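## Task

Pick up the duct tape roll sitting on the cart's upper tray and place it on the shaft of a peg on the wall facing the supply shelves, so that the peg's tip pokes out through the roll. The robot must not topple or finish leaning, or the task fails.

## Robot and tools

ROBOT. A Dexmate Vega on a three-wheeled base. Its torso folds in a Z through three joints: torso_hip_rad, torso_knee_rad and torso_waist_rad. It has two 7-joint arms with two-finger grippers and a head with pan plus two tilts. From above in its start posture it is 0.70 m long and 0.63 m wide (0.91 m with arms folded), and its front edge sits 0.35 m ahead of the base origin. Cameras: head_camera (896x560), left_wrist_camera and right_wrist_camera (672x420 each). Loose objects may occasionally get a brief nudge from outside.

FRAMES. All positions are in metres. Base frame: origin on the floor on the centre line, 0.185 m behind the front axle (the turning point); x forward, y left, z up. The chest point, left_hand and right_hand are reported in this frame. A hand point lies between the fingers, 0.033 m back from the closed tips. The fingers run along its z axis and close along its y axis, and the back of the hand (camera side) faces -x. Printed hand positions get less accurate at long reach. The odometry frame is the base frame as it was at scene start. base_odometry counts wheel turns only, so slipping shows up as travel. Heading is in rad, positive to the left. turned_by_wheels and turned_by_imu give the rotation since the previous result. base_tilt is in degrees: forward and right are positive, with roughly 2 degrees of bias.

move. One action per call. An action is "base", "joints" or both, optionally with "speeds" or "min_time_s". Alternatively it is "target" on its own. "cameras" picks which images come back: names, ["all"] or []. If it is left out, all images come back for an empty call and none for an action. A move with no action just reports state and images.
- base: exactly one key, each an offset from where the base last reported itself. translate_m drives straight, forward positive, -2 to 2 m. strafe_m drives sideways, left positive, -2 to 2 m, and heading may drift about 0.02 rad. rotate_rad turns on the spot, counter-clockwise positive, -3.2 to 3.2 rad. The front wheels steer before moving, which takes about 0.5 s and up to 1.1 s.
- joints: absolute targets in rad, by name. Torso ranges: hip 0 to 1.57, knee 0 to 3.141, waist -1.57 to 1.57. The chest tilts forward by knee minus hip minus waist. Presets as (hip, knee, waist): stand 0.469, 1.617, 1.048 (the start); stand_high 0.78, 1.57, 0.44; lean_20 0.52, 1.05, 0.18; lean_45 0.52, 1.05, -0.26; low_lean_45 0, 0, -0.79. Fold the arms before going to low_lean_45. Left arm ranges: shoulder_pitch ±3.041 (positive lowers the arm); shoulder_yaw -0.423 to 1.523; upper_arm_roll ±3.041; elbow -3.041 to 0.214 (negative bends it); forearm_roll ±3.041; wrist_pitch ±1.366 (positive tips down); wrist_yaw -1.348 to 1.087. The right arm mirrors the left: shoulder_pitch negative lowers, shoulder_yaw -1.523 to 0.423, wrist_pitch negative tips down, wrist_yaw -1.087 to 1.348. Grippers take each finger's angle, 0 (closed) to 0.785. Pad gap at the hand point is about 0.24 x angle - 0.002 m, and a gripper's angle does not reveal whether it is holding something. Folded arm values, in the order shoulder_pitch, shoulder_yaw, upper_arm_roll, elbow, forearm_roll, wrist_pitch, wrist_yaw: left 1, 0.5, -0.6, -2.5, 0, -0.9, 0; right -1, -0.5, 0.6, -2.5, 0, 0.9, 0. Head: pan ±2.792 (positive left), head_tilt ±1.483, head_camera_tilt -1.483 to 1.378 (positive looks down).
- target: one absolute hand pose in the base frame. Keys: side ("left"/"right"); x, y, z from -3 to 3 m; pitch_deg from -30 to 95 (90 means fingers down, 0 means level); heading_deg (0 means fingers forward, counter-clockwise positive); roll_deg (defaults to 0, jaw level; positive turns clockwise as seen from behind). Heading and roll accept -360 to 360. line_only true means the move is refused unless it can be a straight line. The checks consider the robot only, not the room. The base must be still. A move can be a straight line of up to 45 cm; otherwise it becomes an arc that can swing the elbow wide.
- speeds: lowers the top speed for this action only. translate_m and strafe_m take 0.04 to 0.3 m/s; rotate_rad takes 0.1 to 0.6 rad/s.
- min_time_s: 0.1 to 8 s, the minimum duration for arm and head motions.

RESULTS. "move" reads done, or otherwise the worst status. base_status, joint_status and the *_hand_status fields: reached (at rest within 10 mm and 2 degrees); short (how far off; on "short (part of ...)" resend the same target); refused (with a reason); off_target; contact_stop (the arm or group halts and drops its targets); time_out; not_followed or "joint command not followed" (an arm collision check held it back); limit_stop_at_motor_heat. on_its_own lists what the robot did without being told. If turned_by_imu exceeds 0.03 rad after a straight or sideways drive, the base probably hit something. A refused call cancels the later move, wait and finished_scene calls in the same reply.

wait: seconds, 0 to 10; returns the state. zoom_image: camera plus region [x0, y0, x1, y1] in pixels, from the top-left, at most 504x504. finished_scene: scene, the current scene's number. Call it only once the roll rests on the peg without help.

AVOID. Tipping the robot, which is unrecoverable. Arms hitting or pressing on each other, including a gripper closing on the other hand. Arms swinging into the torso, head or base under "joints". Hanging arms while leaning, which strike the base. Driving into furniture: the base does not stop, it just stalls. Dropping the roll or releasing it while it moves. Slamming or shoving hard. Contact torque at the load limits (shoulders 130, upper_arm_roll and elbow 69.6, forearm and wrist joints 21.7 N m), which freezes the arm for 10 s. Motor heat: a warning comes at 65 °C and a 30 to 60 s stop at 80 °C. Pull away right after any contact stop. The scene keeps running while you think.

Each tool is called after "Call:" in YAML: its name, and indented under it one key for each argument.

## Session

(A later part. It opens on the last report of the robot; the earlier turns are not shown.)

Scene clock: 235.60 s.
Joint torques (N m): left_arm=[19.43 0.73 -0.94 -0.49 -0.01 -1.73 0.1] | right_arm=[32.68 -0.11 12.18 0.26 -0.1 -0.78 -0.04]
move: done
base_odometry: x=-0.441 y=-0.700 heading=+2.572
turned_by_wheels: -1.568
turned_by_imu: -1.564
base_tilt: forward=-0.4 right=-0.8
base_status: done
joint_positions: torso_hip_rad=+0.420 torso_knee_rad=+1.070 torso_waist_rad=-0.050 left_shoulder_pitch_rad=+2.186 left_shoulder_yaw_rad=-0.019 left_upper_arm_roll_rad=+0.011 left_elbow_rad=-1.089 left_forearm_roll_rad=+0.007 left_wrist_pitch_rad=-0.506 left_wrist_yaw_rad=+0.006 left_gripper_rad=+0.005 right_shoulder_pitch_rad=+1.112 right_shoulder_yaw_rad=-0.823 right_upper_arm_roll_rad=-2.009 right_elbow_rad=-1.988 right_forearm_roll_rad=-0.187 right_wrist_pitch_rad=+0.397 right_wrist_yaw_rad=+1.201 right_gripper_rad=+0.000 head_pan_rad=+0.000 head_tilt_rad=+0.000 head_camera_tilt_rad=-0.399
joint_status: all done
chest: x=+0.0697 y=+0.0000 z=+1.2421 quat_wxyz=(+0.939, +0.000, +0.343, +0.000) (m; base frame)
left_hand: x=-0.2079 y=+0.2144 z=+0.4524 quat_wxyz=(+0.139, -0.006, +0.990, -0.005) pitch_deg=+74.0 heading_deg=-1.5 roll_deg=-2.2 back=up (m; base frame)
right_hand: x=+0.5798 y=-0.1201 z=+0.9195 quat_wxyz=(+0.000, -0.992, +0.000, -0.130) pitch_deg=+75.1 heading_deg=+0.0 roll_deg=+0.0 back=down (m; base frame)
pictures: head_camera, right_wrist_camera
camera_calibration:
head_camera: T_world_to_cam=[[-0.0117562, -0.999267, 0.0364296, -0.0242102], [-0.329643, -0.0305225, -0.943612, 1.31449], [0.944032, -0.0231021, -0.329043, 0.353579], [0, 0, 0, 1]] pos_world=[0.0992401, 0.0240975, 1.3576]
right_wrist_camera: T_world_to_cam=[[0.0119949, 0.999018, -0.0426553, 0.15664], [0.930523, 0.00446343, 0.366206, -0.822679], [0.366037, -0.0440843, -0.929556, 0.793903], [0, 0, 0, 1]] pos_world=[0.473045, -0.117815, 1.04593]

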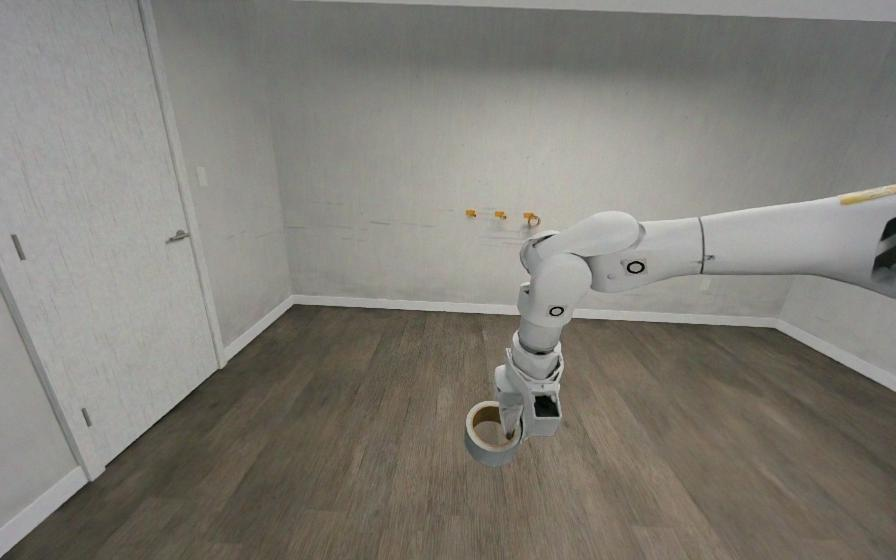

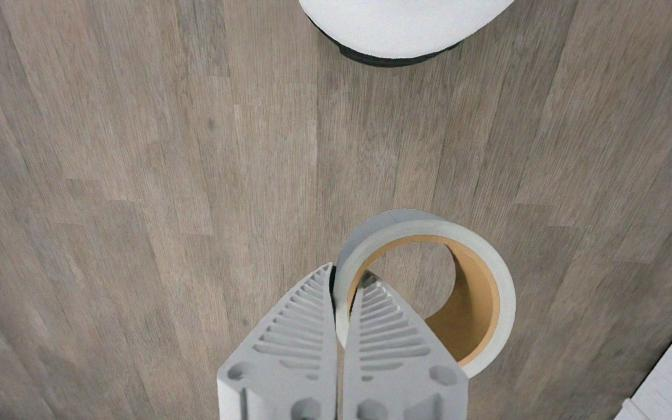

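Call:
move:
  target: {"side":"right","x":0.62,"y":-0.2,"z":0.93,"pitch_deg":0,"heading_deg":0,"roll_deg":180,"line_only":true}
  cameras: ["head_camera","right_wrist_camera"]

Scene clock: 242.87 s.
Joint torques (N m): left_arm=[18.05 -2.14 -0.91 0.01 0.45 -0.9 -0.11] | right_arm=[31.46 0.71 11.88 0.44 -0.07 -0.28 -0.03]
move: refused
base_odometry: x=-0.441 y=-0.700 heading=+2.572
turned_by_wheels: +0.000
turned_by_imu: +0.000
base_tilt: forward=-0.7 right=-0.7
base_status: not commanded
joint_positions: torso_hip_rad=+0.420 torso_knee_rad=+1.070 torso_waist_rad=-0.050 left_shoulder_pitch_rad=+2.186 left_shoulder_yaw_rad=-0.019 left_upper_arm_roll_rad=+0.011 left_elbow_rad=-1.089 left_forearm_roll_rad=+0.007 left_wrist_pitch_rad=-0.506 left_wrist_yaw_rad=+0.006 left_gripper_rad=+0.005 right_shoulder_pitch_rad=+1.112 right_shoulder_yaw_rad=-0.823 right_upper_arm_roll_rad=-2.009 right_elbow_rad=-1.988 right_forearm_roll_rad=-0.187 right_wrist_pitch_rad=+0.397 right_wrist_yaw_rad=+1.201 right_gripper_rad=+0.000 head_pan_rad=+0.000 head_tilt_rad=+0.000 head_camera_tilt_rad=-0.399
joint_status: not commanded
chest: x=+0.0697 y=+0.0000 z=+1.2421 quat_wxyz=(+0.939, +0.000, +0.343, +0.000) (m; base frame)
left_hand: x=-0.2079 y=+0.2144 z=+0.4524 quat_wxyz=(+0.139, -0.006, +0.990, -0.005) pitch_deg=+74.0 heading_deg=-1.5 roll_deg=-2.2 back=up (m; base frame)
right_hand: x=+0.5798 y=-0.1201 z=+0.9195 quat_wxyz=(+0.000, -0.992, +0.000, -0.130) pitch_deg=+75.1 heading_deg=+0.0 roll_deg=+0.0 back=down (m; base frame)
right_hand_status: refused: you asked line_only, and the move would not run on a straight line (no straight line was possible) but on a checked arc of 7.4 s: over the whole arc the hand travels 1.03 m to end 0.09 m from its start, up to 0.39 m off the straight line; right_wrist_yaw_rad turns most, 2.25 rad; on the way or at its end the hand turns up to 180 deg from its attitude at the start. Nothing moved.
pictures: head_camera, right_wrist_camera
camera_calibration:
head_camera: T_world_to_cam=[[-0.0117562, -0.999267, 0.0364296, -0.0242102], [-0.329643, -0.0305225, -0.943612, 1.31449], [0.944032, -0.0231021, -0.329043, 0.353579], [0, 0, 0, 1]] pos_world=[0.0992401, 0.0240975, 1.3576]
right_wrist_camera: T_world_to_cam=[[0.0119949, 0.999018, -0.0426553, 0.15664], [0.930523, 0.00446343, 0.366206, -0.822679], [0.366037, -0.0440843, -0.929556, 0.793903], [0, 0, 0, 1]] pos_world=[0.473045, -0.117815, 1.04593]

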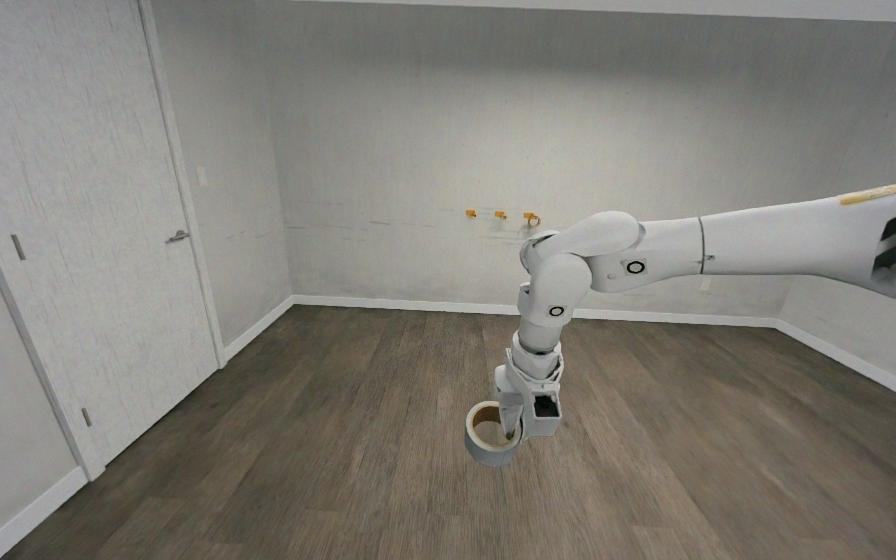

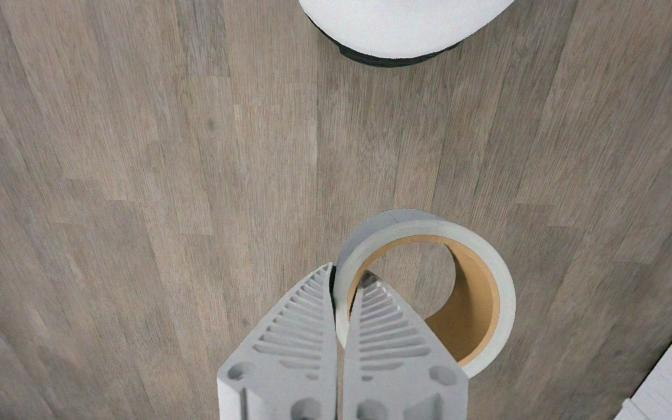

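Call:
move:
  joints: {"torso_hip_rad":0.469,"torso_knee_rad":1.617,"torso_waist_rad":1.048}

Call:
move:
  target: {"side":"right","x":0.62,"y":-0.2,"z":1.0,"pitch_deg":0,"heading_deg":0,"roll_deg":180,"line_only":true}
  cameras: ["head_camera","right_wrist_camera"]

Scene clock: 254.00 s.
Joint torques (N m): left_arm=[7.27 -1.11 0.62 -3.42 -0.14 -1.53 0.18] | right_arm=[28.39 1.47 10.54 3.94 -0.85 -1.9 0.2]
move: done
base_odometry: x=-0.441 y=-0.700 heading=+2.572
turned_by_wheels: +0.000
turned_by_imu: -0.001
base_tilt: forward=-0.4 right=-0.8
base_status: not commanded
joint_positions: torso_hip_rad=+0.469 torso_knee_rad=+1.617 torso_waist_rad=+1.048 left_shoulder_pitch_rad=+2.186 left_shoulder_yaw_rad=-0.019 left_upper_arm_roll_rad=+0.011 left_elbow_rad=-1.089 left_forearm_roll_rad=+0.007 left_wrist_pitch_rad=-0.506 left_wrist_yaw_rad=+0.006 left_gripper_rad=+0.005 right_shoulder_pitch_rad=+1.112 right_shoulder_yaw_rad=-0.823 right_upper_arm_roll_rad=-2.009 right_elbow_rad=-1.988 right_forearm_roll_rad=-0.187 right_wrist_pitch_rad=+0.397 right_wrist_yaw_rad=+1.201 right_gripper_rad=+0.000 head_pan_rad=+0.000 head_tilt_rad=+0.000 head_camera_tilt_rad=-0.399
joint_status: all done
chest: x=-0.0111 y=+0.0000 z=+1.4155 quat_wxyz=(+0.999, +0.000, +0.050, +0.000) (m; base frame)
left_hand: x=+0.2055 y=+0.2144 z=+0.6069 quat_wxyz=(+0.426, -0.005, +0.905, -0.006) pitch_deg=+39.6 heading_deg=-0.5 roll_deg=-1.1 back=up (m; base frame)
right_hand: x=+0.5921 y=-0.1201 z=+1.4371 quat_wxyz=(+0.000, -0.909, +0.000, -0.417) pitch_deg=+40.7 heading_deg=+0.0 roll_deg=+0.0 back=down (m; base frame)
pictures: none

Scene clock: 264.00 s.
Joint torques (N m): left_arm=[6.8 -0.2 1.06 -2.45 0.42 -2.8 0.39] | right_arm=[8.04 1.72 8.45 -0.13 -1.63 -2.25 -0.21]
move: done
base_odometry: x=-0.441 y=-0.700 heading=+2.572
turned_by_wheels: +0.000
turned_by_imu: -0.001
base_tilt: forward=-0.6 right=-0.8
base_status: not commanded
joint_positions: torso_hip_rad=+0.469 torso_knee_rad=+1.617 torso_waist_rad=+1.048 left_shoulder_pitch_rad=+2.186 left_shoulder_yaw_rad=-0.019 left_upper_arm_roll_rad=+0.011 left_elbow_rad=-1.089 left_forearm_roll_rad=+0.007 left_wrist_pitch_rad=-0.506 left_wrist_yaw_rad=+0.006 left_gripper_rad=+0.005 right_shoulder_pitch_rad=-0.487 right_shoulder_yaw_rad=-0.766 right_upper_arm_roll_rad=-2.217 right_elbow_rad=-1.554 right_forearm_roll_rad=-2.297 right_wrist_pitch_rad=-0.951 right_wrist_yaw_rad=+1.331 right_gripper_rad=+0.000 head_pan_rad=+0.000 head_tilt_rad=+0.000 head_camera_tilt_rad=-0.399
joint_status: not commanded
chest: x=-0.0111 y=+0.0000 z=+1.4155 quat_wxyz=(+0.999, +0.000, +0.050, +0.000) (m; base frame)
left_hand: x=+0.2055 y=+0.2144 z=+0.6069 quat_wxyz=(+0.426, -0.005, +0.905, -0.006) pitch_deg=+39.6 heading_deg=-0.5 roll_deg=-1.1 back=up (m; base frame)
right_hand: x=+0.6201 y=-0.2001 z=+1.0005 quat_wxyz=(+0.000, -0.707, +0.000, -0.707) pitch_deg=+0.1 heading_deg=+0.0 roll_deg=+0.0 back=down (m; base frame)
right_hand_status: reached (straight line, planned for 8.7 s): 1 mm and 0.1 deg off.
pictures: head_camera, right_wrist_camera
camera_calibration:
head_camera: T_world_to_cam=[[-0.0302674, -0.999267, 0.0234367, -0.0132866], [0.260541, -0.0305242, -0.96498, 1.48819], [0.964988, -0.0231012, 0.261274, -0.34853], [0, 0, 0, 1]] pos_world=[-0.0518095, 0.0240975, 1.52745]
right_wrist_camera: T_world_to_cam=[[0.0443546, 0.999016, 0.000143376, 0.176623], [-0.112818, 0.00486634, 0.993604, -0.870098], [0.992625, -0.0440871, 0.112923, -0.580665], [0, 0, 0, 1]] pos_world=[0.470386, -0.197814, 0.930078]

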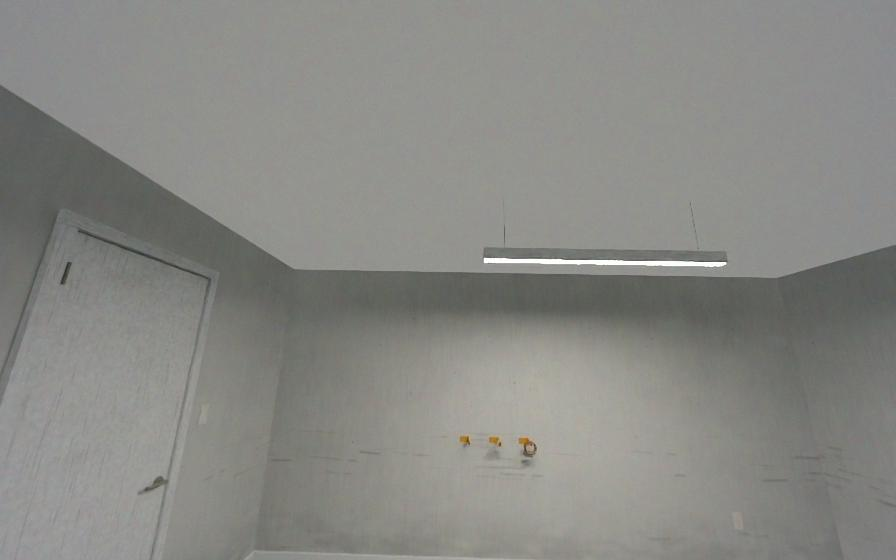

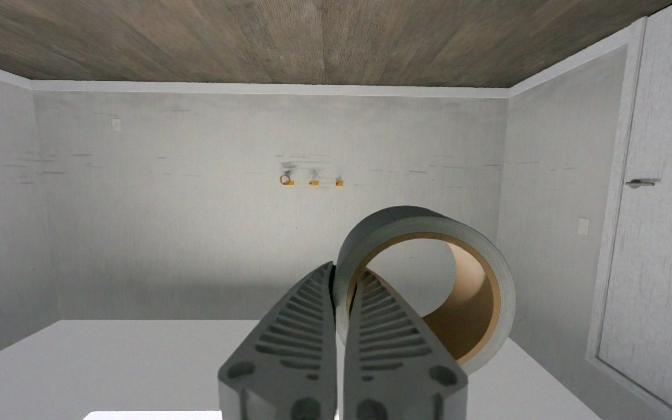

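Call:
move:
  base: {"translate_m":1.9}
  joints: {"head_camera_tilt_rad":0.3}
  cameras: ["head_camera","right_wrist_camera"]

Call:
zoom_image:
  camera: "head_camera"
  region: [440, 150, 640, 300]

Call:
zoom_image:
  camera: "right_wrist_camera"
  region: [200, 120, 400, 260]

Scene clock: 278.40 s.
Joint torques (N m): left_arm=[8.82 -0.17 3.19 -2.06 0.07 -1.61 -0.26] | right_arm=[8.87 0.33 8.84 -0.4 -1.24 -2.62 -0.03]
move: done
base_odometry: x=-2.038 y=+0.329 heading=+2.570
turned_by_wheels: -0.002
turned_by_imu: -0.012
base_tilt: forward=-0.5 right=-0.8
base_status: done
joint_positions: torso_hip_rad=+0.469 torso_knee_rad=+1.617 torso_waist_rad=+1.048 left_shoulder_pitch_rad=+2.186 left_shoulder_yaw_rad=-0.019 left_upper_arm_roll_rad=+0.011 left_elbow_rad=-1.089 left_forearm_roll_rad=+0.007 left_wrist_pitch_rad=-0.506 left_wrist_yaw_rad=+0.006 left_gripper_rad=+0.005 right_shoulder_pitch_rad=-0.490 right_shoulder_yaw_rad=-0.765 right_upper_arm_roll_rad=-2.216 right_elbow_rad=-1.550 right_forearm_roll_rad=-2.298 right_wrist_pitch_rad=-0.953 right_wrist_yaw_rad=+1.331 right_gripper_rad=+0.000 head_pan_rad=+0.000 head_tilt_rad=+0.000 head_camera_tilt_rad=+0.299
joint_status: all done
chest: x=-0.0110 y=+0.0000 z=+1.4155 quat_wxyz=(+0.999, +0.000, +0.050, +0.000) (m; base frame)
left_hand: x=+0.2055 y=+0.2144 z=+0.6069 quat_wxyz=(+0.425, -0.005, +0.905, -0.006) pitch_deg=+39.6 heading_deg=-0.5 roll_deg=-1.1 back=up (m; base frame)
right_hand: x=+0.6200 y=-0.2000 z=+1.0000 quat_wxyz=(+0.000, -0.707, +0.000, -0.707) pitch_deg=+0.0 heading_deg=+0.0 roll_deg=+0.0 back=down (m; base frame)
pictures: head_camera, right_wrist_camera
camera_calibration:
head_camera: T_world_to_cam=[[-0.00797201, -0.999258, 0.0376858, -0.0325845], [-0.42118, -0.0308257, -0.906453, 1.34818], [0.906942, -0.0230988, -0.420622, 0.657864], [0, 0, 0, 1]] pos_world=[-0.029077, 0.0241941, 1.5]
right_wrist_camera: T_world_to_cam=[[0.0440452, 0.99903, 0.000247568, 0.176676], [-0.113725, 0.0047677, 0.993501, -0.868995], [0.992535, -0.0437871, 0.113824, -0.581332], [0, 0, 0, 1]] pos_world=[0.470384, -0.197816, 0.929473]

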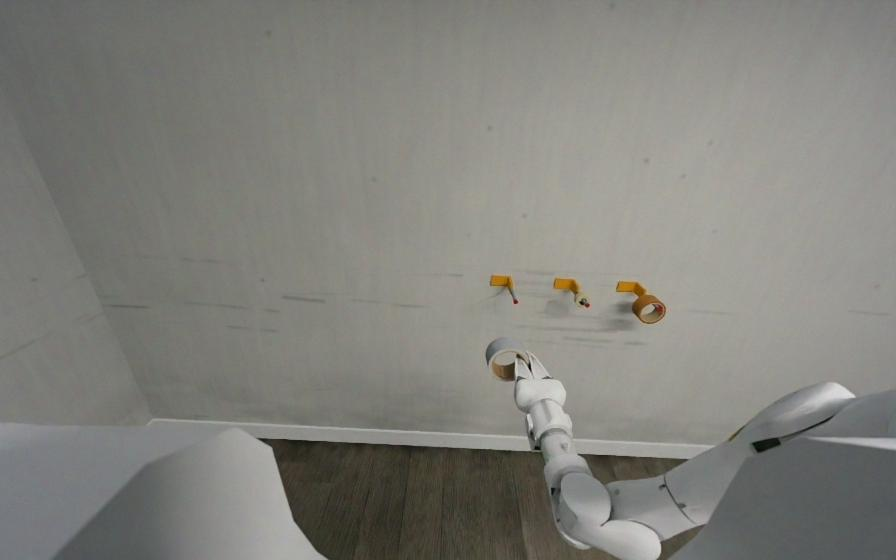

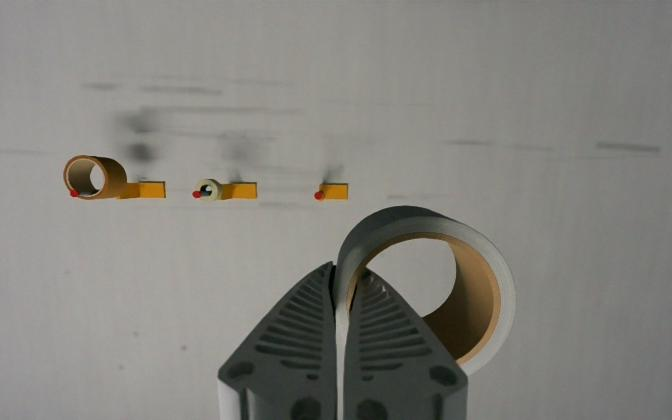

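Scaled by 2.520 from the camera's 896x560 image, which has a finer 960x600 frame.

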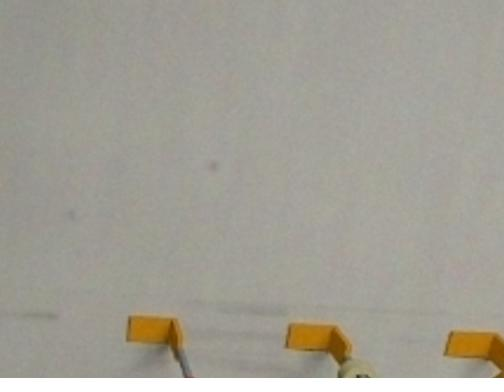

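Scaled by 2.520 from the camera's 672x420 image, which has a finer 960x600 frame.

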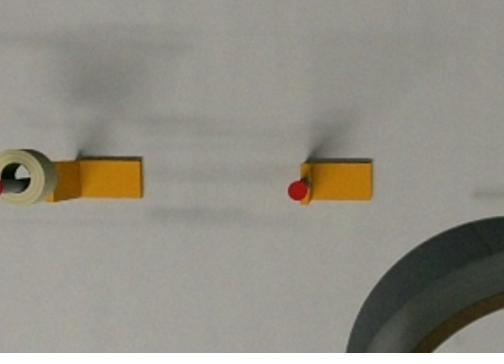

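Call:
move:
  target: {"side":"right","x":0.62,"y":-0.3,"z":0.96,"pitch_deg":0,"heading_deg":0,"roll_deg":180,"line_only":true}

Call:
move:
  base: {"translate_m":0.2}
  speeds: {"translate_m":0.1}
  joints: {"head_camera_tilt_rad":0.45}
  cameras: ["head_camera","right_wrist_camera"]

Call:
zoom_image:
  camera: "head_camera"
  region: [460, 220, 660, 360]

Call:
zoom_image:
  camera: "right_wrist_camera"
  region: [280, 120, 560, 380]

Scene clock: 300.60 s.
Joint torques (N m): left_arm=[6.66 0.8 1.82 -1.65 0.14 -1.92 0.35] | right_arm=[5.26 -4.35 0.99 1.54 -0.5 -2.42 -0.27]
move: done
base_odometry: x=-2.038 y=+0.329 heading=+2.570
turned_by_wheels: +0.000
turned_by_imu: -0.001
base_tilt: forward=-0.5 right=-0.7
base_status: not commanded
joint_positions: torso_hip_rad=+0.469 torso_knee_rad=+1.617 torso_waist_rad=+1.048 left_shoulder_pitch_rad=+2.186 left_shoulder_yaw_rad=-0.019 left_upper_arm_roll_rad=+0.011 left_elbow_rad=-1.089 left_forearm_roll_rad=+0.007 left_wrist_pitch_rad=-0.506 left_wrist_yaw_rad=+0.006 left_gripper_rad=+0.005 right_shoulder_pitch_rad=-0.597 right_shoulder_yaw_rad=-0.822 right_upper_arm_roll_rad=-2.240 right_elbow_rad=-1.279 right_forearm_roll_rad=-2.087 right_wrist_pitch_rad=-1.207 right_wrist_yaw_rad=+1.006 right_gripper_rad=+0.000 head_pan_rad=+0.000 head_tilt_rad=+0.000 head_camera_tilt_rad=+0.299
joint_status: not commanded
chest: x=-0.0110 y=+0.0000 z=+1.4155 quat_wxyz=(+0.999, +0.000, +0.050, +0.000) (m; base frame)
left_hand: x=+0.2055 y=+0.2144 z=+0.6069 quat_wxyz=(+0.425, -0.005, +0.905, -0.006) pitch_deg=+39.6 heading_deg=-0.5 roll_deg=-1.1 back=up (m; base frame)
right_hand: x=+0.6202 y=-0.2988 z=+0.9604 quat_wxyz=(+0.000, -0.707, +0.000, -0.707) pitch_deg=+0.0 heading_deg=+0.0 roll_deg=+0.0 back=down (m; base frame)
right_hand_status: reached (straight line, planned for 1.4 s): 1 mm and 0.0 deg off.
pictures: none

Scene clock: 303.73 s.
Joint torques (N m): left_arm=[6.36 0.12 2.13 -1.09 -0.01 -2.09 0.19] | right_arm=[7.32 -4.76 1.54 0.16 -0.41 -2.91 -0.4]
move: done
base_odometry: x=-2.206 y=+0.437 heading=+2.569
turned_by_wheels: -0.002
turned_by_imu: -0.003
base_tilt: forward=-0.5 right=-0.6
base_status: done
joint_positions: torso_hip_rad=+0.469 torso_knee_rad=+1.617 torso_waist_rad=+1.048 left_shoulder_pitch_rad=+2.186 left_shoulder_yaw_rad=-0.019 left_upper_arm_roll_rad=+0.011 left_elbow_rad=-1.089 left_forearm_roll_rad=+0.007 left_wrist_pitch_rad=-0.506 left_wrist_yaw_rad=+0.006 left_gripper_rad=+0.005 right_shoulder_pitch_rad=-0.599 right_shoulder_yaw_rad=-0.823 right_upper_arm_roll_rad=-2.240 right_elbow_rad=-1.276 right_forearm_roll_rad=-2.084 right_wrist_pitch_rad=-1.210 right_wrist_yaw_rad=+1.002 right_gripper_rad=+0.000 head_pan_rad=+0.000 head_tilt_rad=+0.000 head_camera_tilt_rad=+0.449
joint_status: all done
chest: x=-0.0111 y=+0.0000 z=+1.4155 quat_wxyz=(+0.999, +0.000, +0.050, +0.000) (m; base frame)
left_hand: x=+0.2055 y=+0.2144 z=+0.6069 quat_wxyz=(+0.426, -0.005, +0.905, -0.006) pitch_deg=+39.6 heading_deg=-0.5 roll_deg=-1.1 back=up (m; base frame)
right_hand: x=+0.6201 y=-0.2999 z=+0.9603 quat_wxyz=(+0.000, -0.707, +0.000, -0.707) pitch_deg=+0.0 heading_deg=+0.0 roll_deg=+0.0 back=down (m; base frame)
pictures: head_camera, right_wrist_camera
camera_calibration:
head_camera: T_world_to_cam=[[-0.00219864, -0.999255, 0.0385346, -0.0333953], [-0.551847, -0.0309234, -0.833372, 1.22955], [0.833943, -0.0230975, -0.551368, 0.846049], [0, 0, 0, 1]] pos_world=[-0.0271059, 0.024193, 1.49244]
right_wrist_camera: T_world_to_cam=[[0.0441936, 0.999023, 0.000690164, 0.275919], [-0.114236, 0.00436711, 0.993444, -0.828792], [0.99247, -0.0439827, 0.114317, -0.581735], [0, 0, 0, 1]] pos_world=[0.470483, -0.297616, 0.88967]

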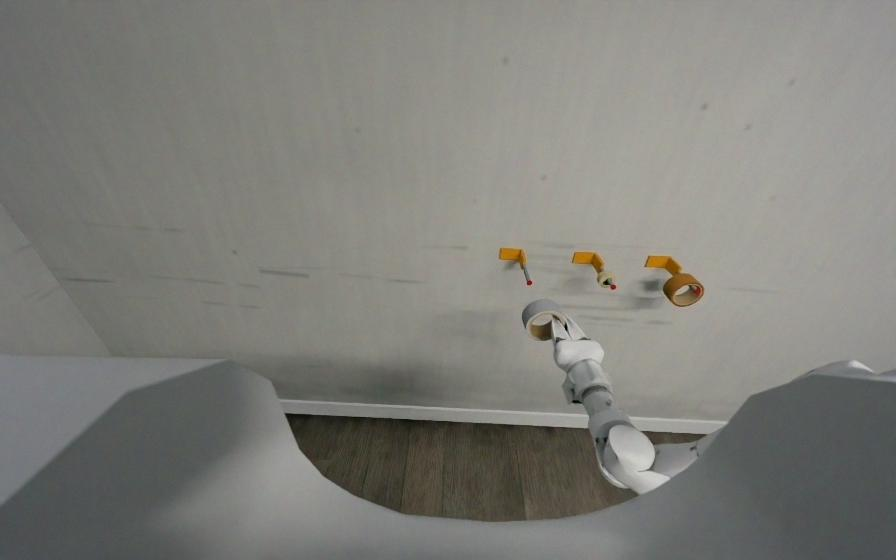

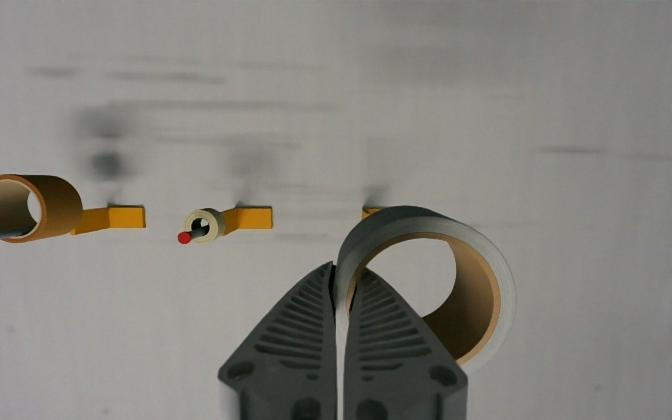

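Scaled by 2.520 from the camera's 896x560 image, which has a finer 960x600 frame.

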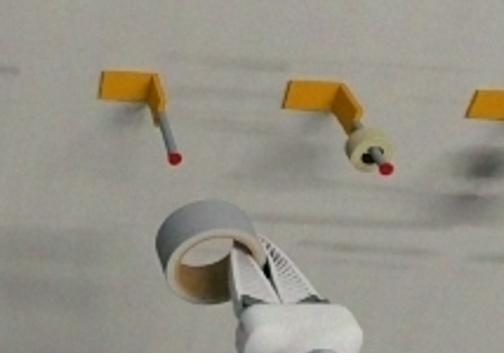

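Scaled by 1.800 from the camera's 672x420 image, which has a finer 960x600 frame.

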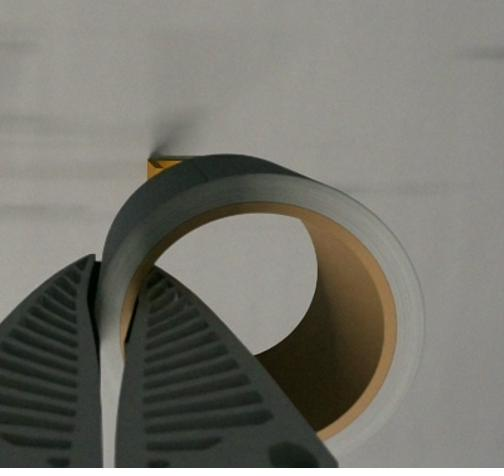

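Call:
move:
  target: {"side":"right","x":0.665,"y":-0.294,"z":0.972,"pitch_deg":0,"heading_deg":0,"roll_deg":180,"line_only":true}
  cameras: ["head_camera","right_wrist_camera"]

Call:
zoom_image:
  camera: "head_camera"
  region: [460, 220, 660, 360]

Call:
zoom_image:
  camera: "right_wrist_camera"
  region: [280, 120, 560, 380]

Scene clock: 317.27 s.
Joint torques (N m): left_arm=[7.58 1.11 0.52 -3.67 0.09 -2.45 0.04] | right_arm=[29.54 -0.52 8.19 1.67 -0.13 -2.85 -0.05]
move: done
base_odometry: x=-2.206 y=+0.437 heading=+2.569
turned_by_wheels: +0.000
turned_by_imu: +0.000
base_tilt: forward=-0.5 right=-0.7
base_status: not commanded
joint_positions: torso_hip_rad=+0.469 torso_knee_rad=+1.617 torso_waist_rad=+1.048 left_shoulder_pitch_rad=+2.186 left_shoulder_yaw_rad=-0.019 left_upper_arm_roll_rad=+0.011 left_elbow_rad=-1.089 left_forearm_roll_rad=+0.007 left_wrist_pitch_rad=-0.506 left_wrist_yaw_rad=+0.006 left_gripper_rad=+0.005 right_shoulder_pitch_rad=-0.553 right_shoulder_yaw_rad=-0.781 right_upper_arm_roll_rad=-2.216 right_elbow_rad=-1.233 right_forearm_roll_rad=-1.916 right_wrist_pitch_rad=-1.157 right_wrist_yaw_rad=+0.854 right_gripper_rad=+0.000 head_pan_rad=+0.000 head_tilt_rad=+0.000 head_camera_tilt_rad=+0.449
joint_status: not commanded
chest: x=-0.0111 y=+0.0000 z=+1.4155 quat_wxyz=(+0.999, +0.000, +0.050, +0.000) (m; base frame)
left_hand: x=+0.2055 y=+0.2144 z=+0.6069 quat_wxyz=(+0.426, -0.005, +0.905, -0.006) pitch_deg=+39.6 heading_deg=-0.5 roll_deg=-1.1 back=up (m; base frame)
right_hand: x=+0.6636 y=-0.2942 z=+0.9711 quat_wxyz=(+0.000, -0.707, +0.000, -0.707) pitch_deg=+0.0 heading_deg=+0.0 roll_deg=+0.0 back=down (m; base frame)
right_hand_status: reached (straight line, planned for 0.9 s): 2 mm and 0.1 deg off.
pictures: head_camera, right_wrist_camera
camera_calibration:
head_camera: T_world_to_cam=[[-0.00219864, -0.999255, 0.0385346, -0.0333953], [-0.551847, -0.0309234, -0.833372, 1.22955], [0.833943, -0.0230975, -0.551368, 0.846049], [0, 0, 0, 1]] pos_world=[-0.0271059, 0.024193, 1.49244]
right_wrist_camera: T_world_to_cam=[[0.0439686, 0.999033, 0.0000071366, 0.269137], [-0.113013, 0.00496675, 0.993581, -0.835381], [0.99262, -0.0436872, 0.113122, -0.624638], [0, 0, 0, 1]] pos_world=[0.513785, -0.292016, 0.900677]

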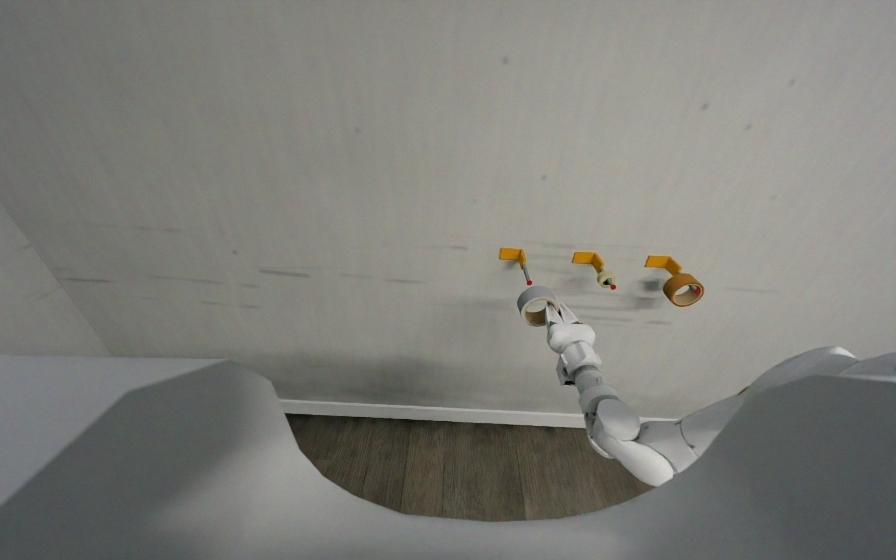

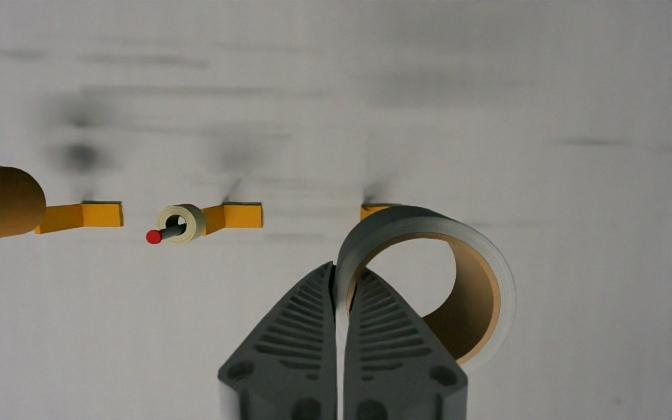

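Scaled by 2.520 from the camera's 896x560 image, which has a finer 960x600 frame.

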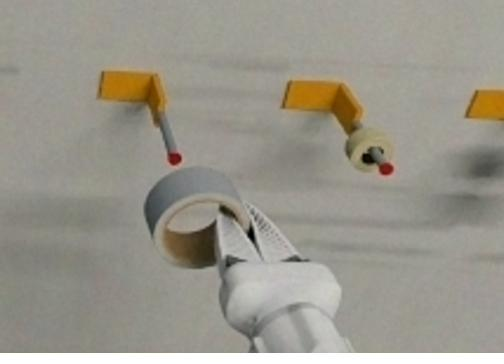

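Scaled by 1.800 from the camera's 672x420 image, which has a finer 960x600 frame.

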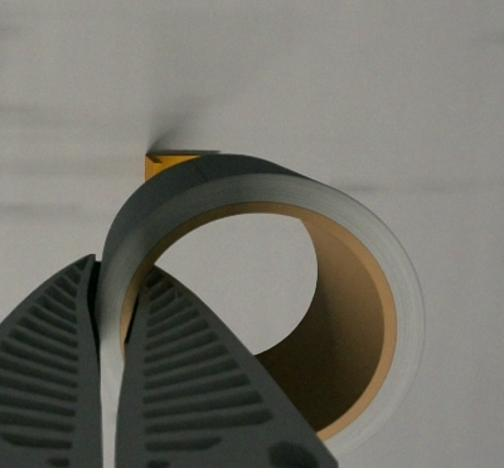

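Call:
move:
  base: {"translate_m":0.05}
  speeds: {"translate_m":0.05}
  cameras: ["head_camera","right_wrist_camera"]

Call:
zoom_image:
  camera: "head_camera"
  region: [460, 220, 660, 360]

Call:
zoom_image:
  camera: "right_wrist_camera"
  region: [280, 120, 560, 380]

Scene clock: 331.13 s.
Joint torques (N m): left_arm=[8.32 1.38 2.2 -3.86 0.14 -2.71 0.13] | right_arm=[28.01 -2.19 7.72 1.08 -0.41 -2.51 -0.29]
move: done
base_odometry: x=-2.248 y=+0.464 heading=+2.567
turned_by_wheels: -0.002
turned_by_imu: -0.002
base_tilt: forward=-0.6 right=-0.9
base_status: done
joint_positions: torso_hip_rad=+0.469 torso_knee_rad=+1.617 torso_waist_rad=+1.048 left_shoulder_pitch_rad=+2.186 left_shoulder_yaw_rad=-0.019 left_upper_arm_roll_rad=+0.011 left_elbow_rad=-1.089 left_forearm_roll_rad=+0.007 left_wrist_pitch_rad=-0.506 left_wrist_yaw_rad=+0.006 left_gripper_rad=+0.005 right_shoulder_pitch_rad=-0.552 right_shoulder_yaw_rad=-0.780 right_upper_arm_roll_rad=-2.215 right_elbow_rad=-1.232 right_forearm_roll_rad=-1.912 right_wrist_pitch_rad=-1.156 right_wrist_yaw_rad=+0.850 right_gripper_rad=+0.000 head_pan_rad=+0.000 head_tilt_rad=+0.000 head_camera_tilt_rad=+0.449
joint_status: not commanded
chest: x=-0.0111 y=+0.0000 z=+1.4155 quat_wxyz=(+0.999, +0.000, +0.050, +0.000) (m; base frame)
left_hand: x=+0.2055 y=+0.2144 z=+0.6069 quat_wxyz=(+0.425, -0.005, +0.905, -0.006) pitch_deg=+39.6 heading_deg=-0.5 roll_deg=-1.1 back=up (m; base frame)
right_hand: x=+0.6647 y=-0.2940 z=+0.9715 quat_wxyz=(+0.000, -0.707, +0.000, -0.707) pitch_deg=+0.1 heading_deg=+0.0 roll_deg=+0.0 back=down (m; base frame)
pictures: head_camera, right_wrist_camera
camera_calibration:
head_camera: T_world_to_cam=[[-0.00219545, -0.999255, 0.0385317, -0.0333906], [-0.551916, -0.0309208, -0.833326, 1.22953], [0.833897, -0.0230958, -0.551437, 0.846068], [0, 0, 0, 1]] pos_world=[-0.0270069, 0.024193, 1.49244]
right_wrist_camera: T_world_to_cam=[[0.043946, 0.999034, 0.000200377, 0.268723], [-0.112923, 0.00476805, 0.993592, -0.835758], [0.992631, -0.043687, 0.113024, -0.625783], [0, 0, 0, 1]] pos_world=[0.514986, -0.291817, 0.901078]

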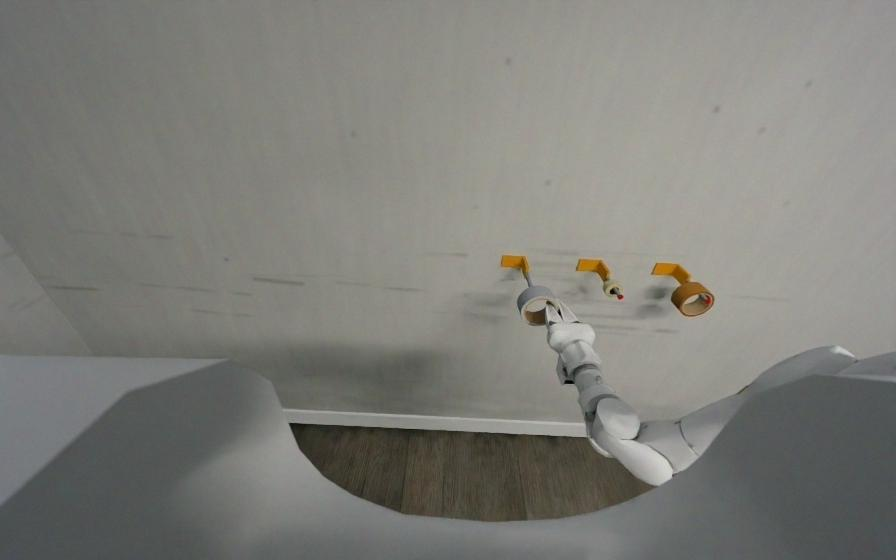

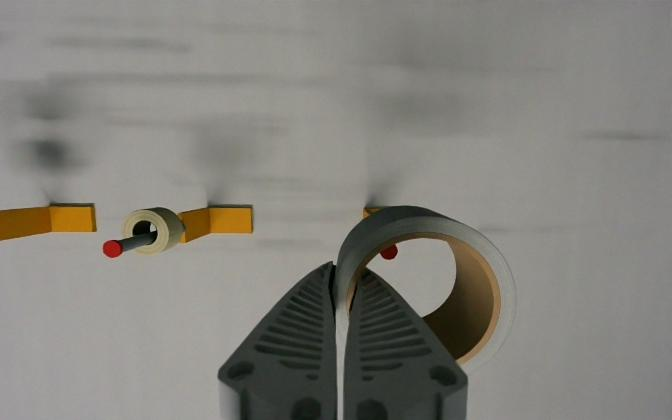

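Scaled by 2.520 from the camera's 896x560 image, which has a finer 960x600 frame.

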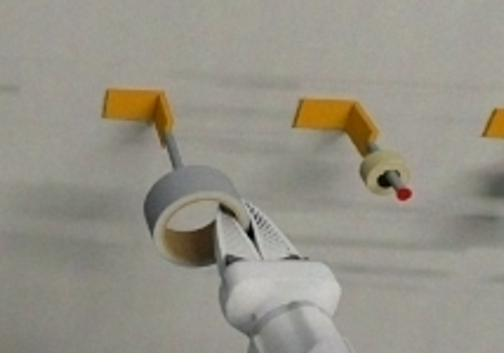

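Scaled by 1.800 from the camera's 672x420 image, which has a finer 960x600 frame.

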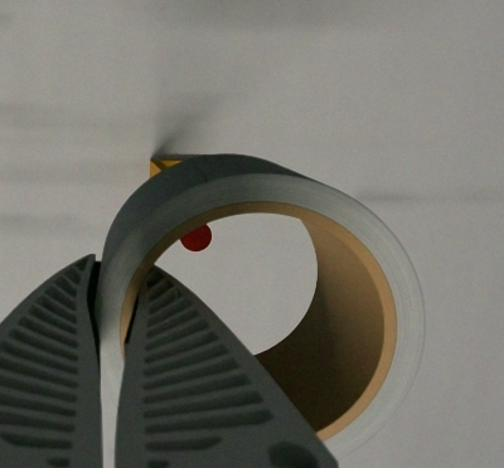

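Call:
move:
  target: {"side":"right","x":0.675,"y":-0.303,"z":0.963,"pitch_deg":0,"heading_deg":0,"roll_deg":180,"line_only":true}

Call:
move:
  base: {"translate_m":0.03}
  speeds: {"translate_m":0.05}
  cameras: ["head_camera","right_wrist_camera"]

Call:
zoom_image:
  camera: "right_wrist_camera"
  region: [280, 120, 560, 380]

Scene clock: 353.73 s.
Joint torques (N m): left_arm=[6.88 2.17 1.66 -2.61 0.82 -3.01 0.31] | right_arm=[7.6 -0.33 8.84 2.34 -0.33 -3.63 -0.48]
move: done
base_odometry: x=-2.248 y=+0.464 heading=+2.567
turned_by_wheels: +0.000
turned_by_imu: +0.000
base_tilt: forward=-0.6 right=-0.8
base_status: not commanded
joint_positions: torso_hip_rad=+0.469 torso_knee_rad=+1.617 torso_waist_rad=+1.048 left_shoulder_pitch_rad=+2.186 left_shoulder_yaw_rad=-0.019 left_upper_arm_roll_rad=+0.011 left_elbow_rad=-1.089 left_forearm_roll_rad=+0.007 left_wrist_pitch_rad=-0.506 left_wrist_yaw_rad=+0.006 left_gripper_rad=+0.005 right_shoulder_pitch_rad=-0.587 right_shoulder_yaw_rad=-0.750 right_upper_arm_roll_rad=-2.185 right_elbow_rad=-1.146 right_forearm_roll_rad=-1.812 right_wrist_pitch_rad=-1.166 right_wrist_yaw_rad=+0.735 right_gripper_rad=+0.000 head_pan_rad=+0.000 head_tilt_rad=+0.000 head_camera_tilt_rad=+0.449
joint_status: not commanded
chest: x=-0.0111 y=+0.0000 z=+1.4155 quat_wxyz=(+0.999, +0.000, +0.050, +0.000) (m; base frame)
left_hand: x=+0.2055 y=+0.2144 z=+0.6069 quat_wxyz=(+0.425, -0.005, +0.905, -0.006) pitch_deg=+39.6 heading_deg=-0.5 roll_deg=-1.1 back=up (m; base frame)
right_hand: x=+0.6747 y=-0.3027 z=+0.9632 quat_wxyz=(+0.000, -0.707, +0.000, -0.707) pitch_deg=+0.0 heading_deg=+0.0 roll_deg=+0.0 back=down (m; base frame)
right_hand_status: reached (straight line, planned for 0.7 s): 1 mm and 0.0 deg off.
pictures: none

Scene clock: 355.37 s.
Joint torques (N m): left_arm=[4.86 -1.32 0.24 -1.92 -0.04 -3.03 0.34] | right_arm=[7.75 -1.17 8.23 1.51 -0.11 -2.58 -0.09]
move: done
base_odometry: x=-2.274 y=+0.480 heading=+2.565
turned_by_wheels: -0.002
turned_by_imu: -0.002
base_tilt: forward=-0.6 right=-0.9
base_status: done
joint_positions: torso_hip_rad=+0.469 torso_knee_rad=+1.617 torso_waist_rad=+1.048 left_shoulder_pitch_rad=+2.186 left_shoulder_yaw_rad=-0.019 left_upper_arm_roll_rad=+0.011 left_elbow_rad=-1.089 left_forearm_roll_rad=+0.007 left_wrist_pitch_rad=-0.506 left_wrist_yaw_rad=+0.006 left_gripper_rad=+0.005 right_shoulder_pitch_rad=-0.589 right_shoulder_yaw_rad=-0.749 right_upper_arm_roll_rad=-2.184 right_elbow_rad=-1.143 right_forearm_roll_rad=-1.808 right_wrist_pitch_rad=-1.167 right_wrist_yaw_rad=+0.731 right_gripper_rad=+0.000 head_pan_rad=+0.000 head_tilt_rad=+0.000 head_camera_tilt_rad=+0.449
joint_status: not commanded
chest: x=-0.0110 y=+0.0000 z=+1.4155 quat_wxyz=(+0.999, +0.000, +0.050, +0.000) (m; base frame)
left_hand: x=+0.2055 y=+0.2144 z=+0.6069 quat_wxyz=(+0.425, -0.005, +0.905, -0.006) pitch_deg=+39.6 heading_deg=-0.5 roll_deg=-1.1 back=up (m; base frame)
right_hand: x=+0.6750 y=-0.3030 z=+0.9630 quat_wxyz=(+0.000, -0.707, +0.000, -0.707) pitch_deg=+0.0 heading_deg=+0.0 roll_deg=+0.0 back=down (m; base frame)
pictures: head_camera, right_wrist_camera
camera_calibration:
head_camera: T_world_to_cam=[[-0.00219589, -0.999255, 0.0385325, -0.033392], [-0.551963, -0.03092, -0.833295, 1.22949], [0.833866, -0.0230984, -0.551483, 0.846137], [0, 0, 0, 1]] pos_world=[-0.0270076, 0.024193, 1.49244]
right_wrist_camera: T_world_to_cam=[[0.0439583, 0.999033, 0.000132399, 0.277317], [-0.113622, 0.0048678, 0.993512, -0.825535], [0.992551, -0.0436881, 0.113726, -0.636011], [0, 0, 0, 1]] pos_world=[0.525285, -0.300817, 0.892474]

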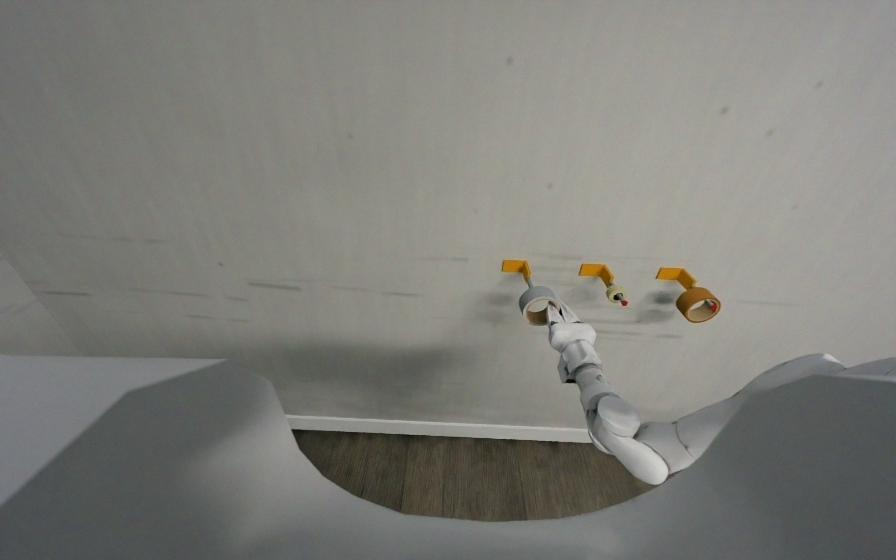

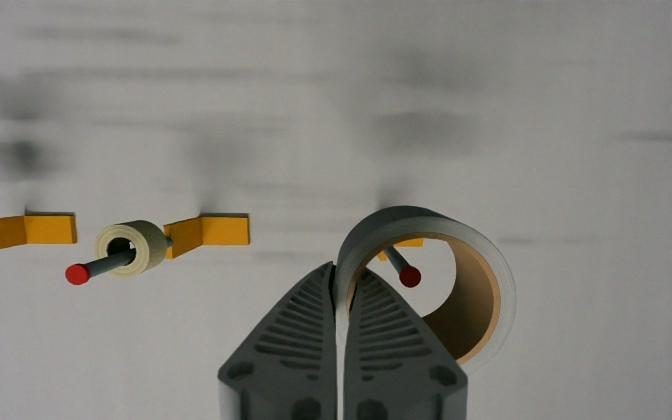

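Scaled by 1.800 from the camera's 672x420 image, which has a finer 960x600 frame.

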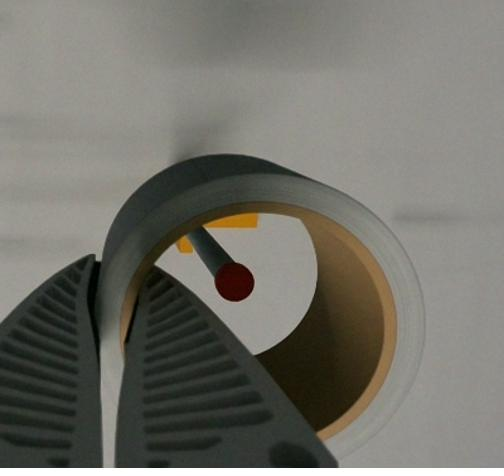

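Call:
move:
  base: {"translate_m":0.05}
  speeds: {"translate_m":0.05}
  cameras: ["head_camera","right_wrist_camera"]

Call:
zoom_image:
  camera: "head_camera"
  region: [480, 230, 620, 350]

Call:
zoom_image:
  camera: "right_wrist_camera"
  region: [280, 120, 560, 380]

Scene clock: 362.20 s.
Joint torques (N m): left_arm=[5.64 -2.23 -0.44 -1.19 0.47 -2.43 -0.12] | right_arm=[10.13 -1.68 7.66 1.88 -0.41 -3.13 -0.27]
move: done
base_odometry: x=-2.316 y=+0.507 heading=+2.564
turned_by_wheels: -0.002
turned_by_imu: -0.002
base_tilt: forward=-0.4 right=-0.8
base_status: done
joint_positions: torso_hip_rad=+0.469 torso_knee_rad=+1.617 torso_waist_rad=+1.048 left_shoulder_pitch_rad=+2.186 left_shoulder_yaw_rad=-0.019 left_upper_arm_roll_rad=+0.011 left_elbow_rad=-1.089 left_forearm_roll_rad=+0.007 left_wrist_pitch_rad=-0.506 left_wrist_yaw_rad=+0.006 left_gripper_rad=+0.005 right_shoulder_pitch_rad=-0.589 right_shoulder_yaw_rad=-0.749 right_upper_arm_roll_rad=-2.184 right_elbow_rad=-1.143 right_forearm_roll_rad=-1.808 right_wrist_pitch_rad=-1.167 right_wrist_yaw_rad=+0.731 right_gripper_rad=+0.000 head_pan_rad=+0.000 head_tilt_rad=+0.000 head_camera_tilt_rad=+0.449
joint_status: not commanded
chest: x=-0.0111 y=+0.0000 z=+1.4155 quat_wxyz=(+0.999, +0.000, +0.050, +0.000) (m; base frame)
left_hand: x=+0.2055 y=+0.2144 z=+0.6069 quat_wxyz=(+0.425, -0.005, +0.905, -0.006) pitch_deg=+39.6 heading_deg=-0.5 roll_deg=-1.1 back=up (m; base frame)
right_hand: x=+0.6750 y=-0.3030 z=+0.9630 quat_wxyz=(+0.000, -0.707, +0.000, -0.707) pitch_deg=+0.0 heading_deg=+0.0 roll_deg=+0.0 back=down (m; base frame)
pictures: head_camera, right_wrist_camera
camera_calibration:
head_camera: T_world_to_cam=[[-0.00219589, -0.999255, 0.0385325, -0.033392], [-0.551963, -0.03092, -0.833295, 1.22949], [0.833866, -0.0230984, -0.551483, 0.846137], [0, 0, 0, 1]] pos_world=[-0.0270076, 0.024193, 1.49244]
right_wrist_camera: T_world_to_cam=[[0.0439466, 0.999034, 0.00023161, 0.277235], [-0.113626, 0.004768, 0.993512, -0.825463], [0.992551, -0.0436878, 0.113726, -0.636], [0, 0, 0, 1]] pos_world=[0.525285, -0.300817, 0.892373]

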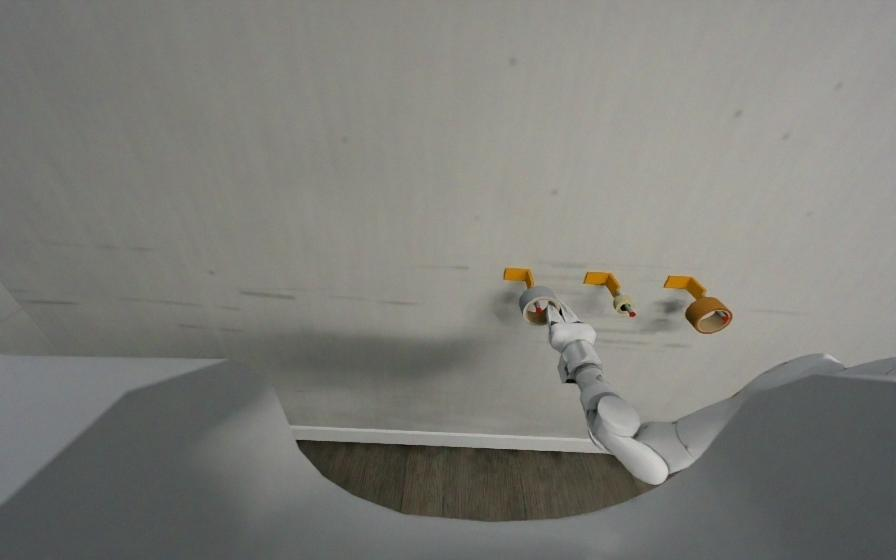

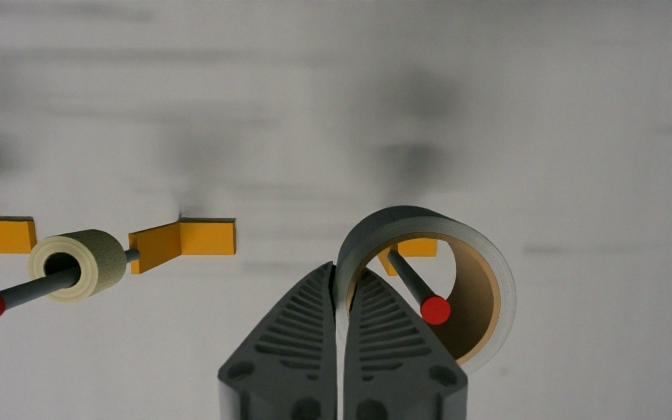

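Scaled by 3.600 from the camera's 896x560 image, which has a finer 960x600 frame.

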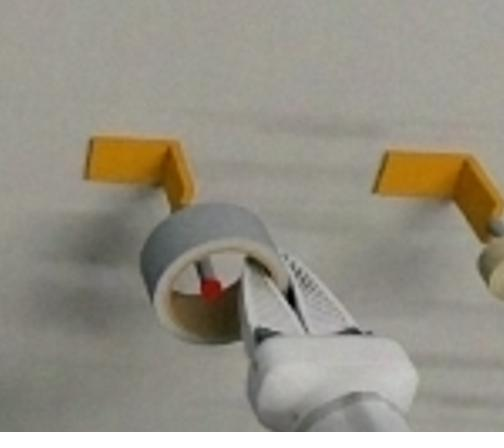

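Scaled by 1.800 from the camera's 672x420 image, which has a finer 960x600 frame.

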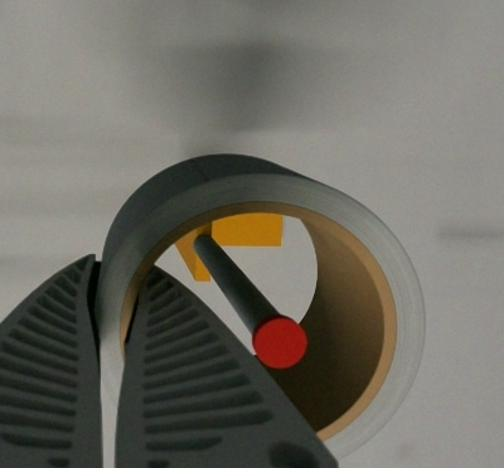

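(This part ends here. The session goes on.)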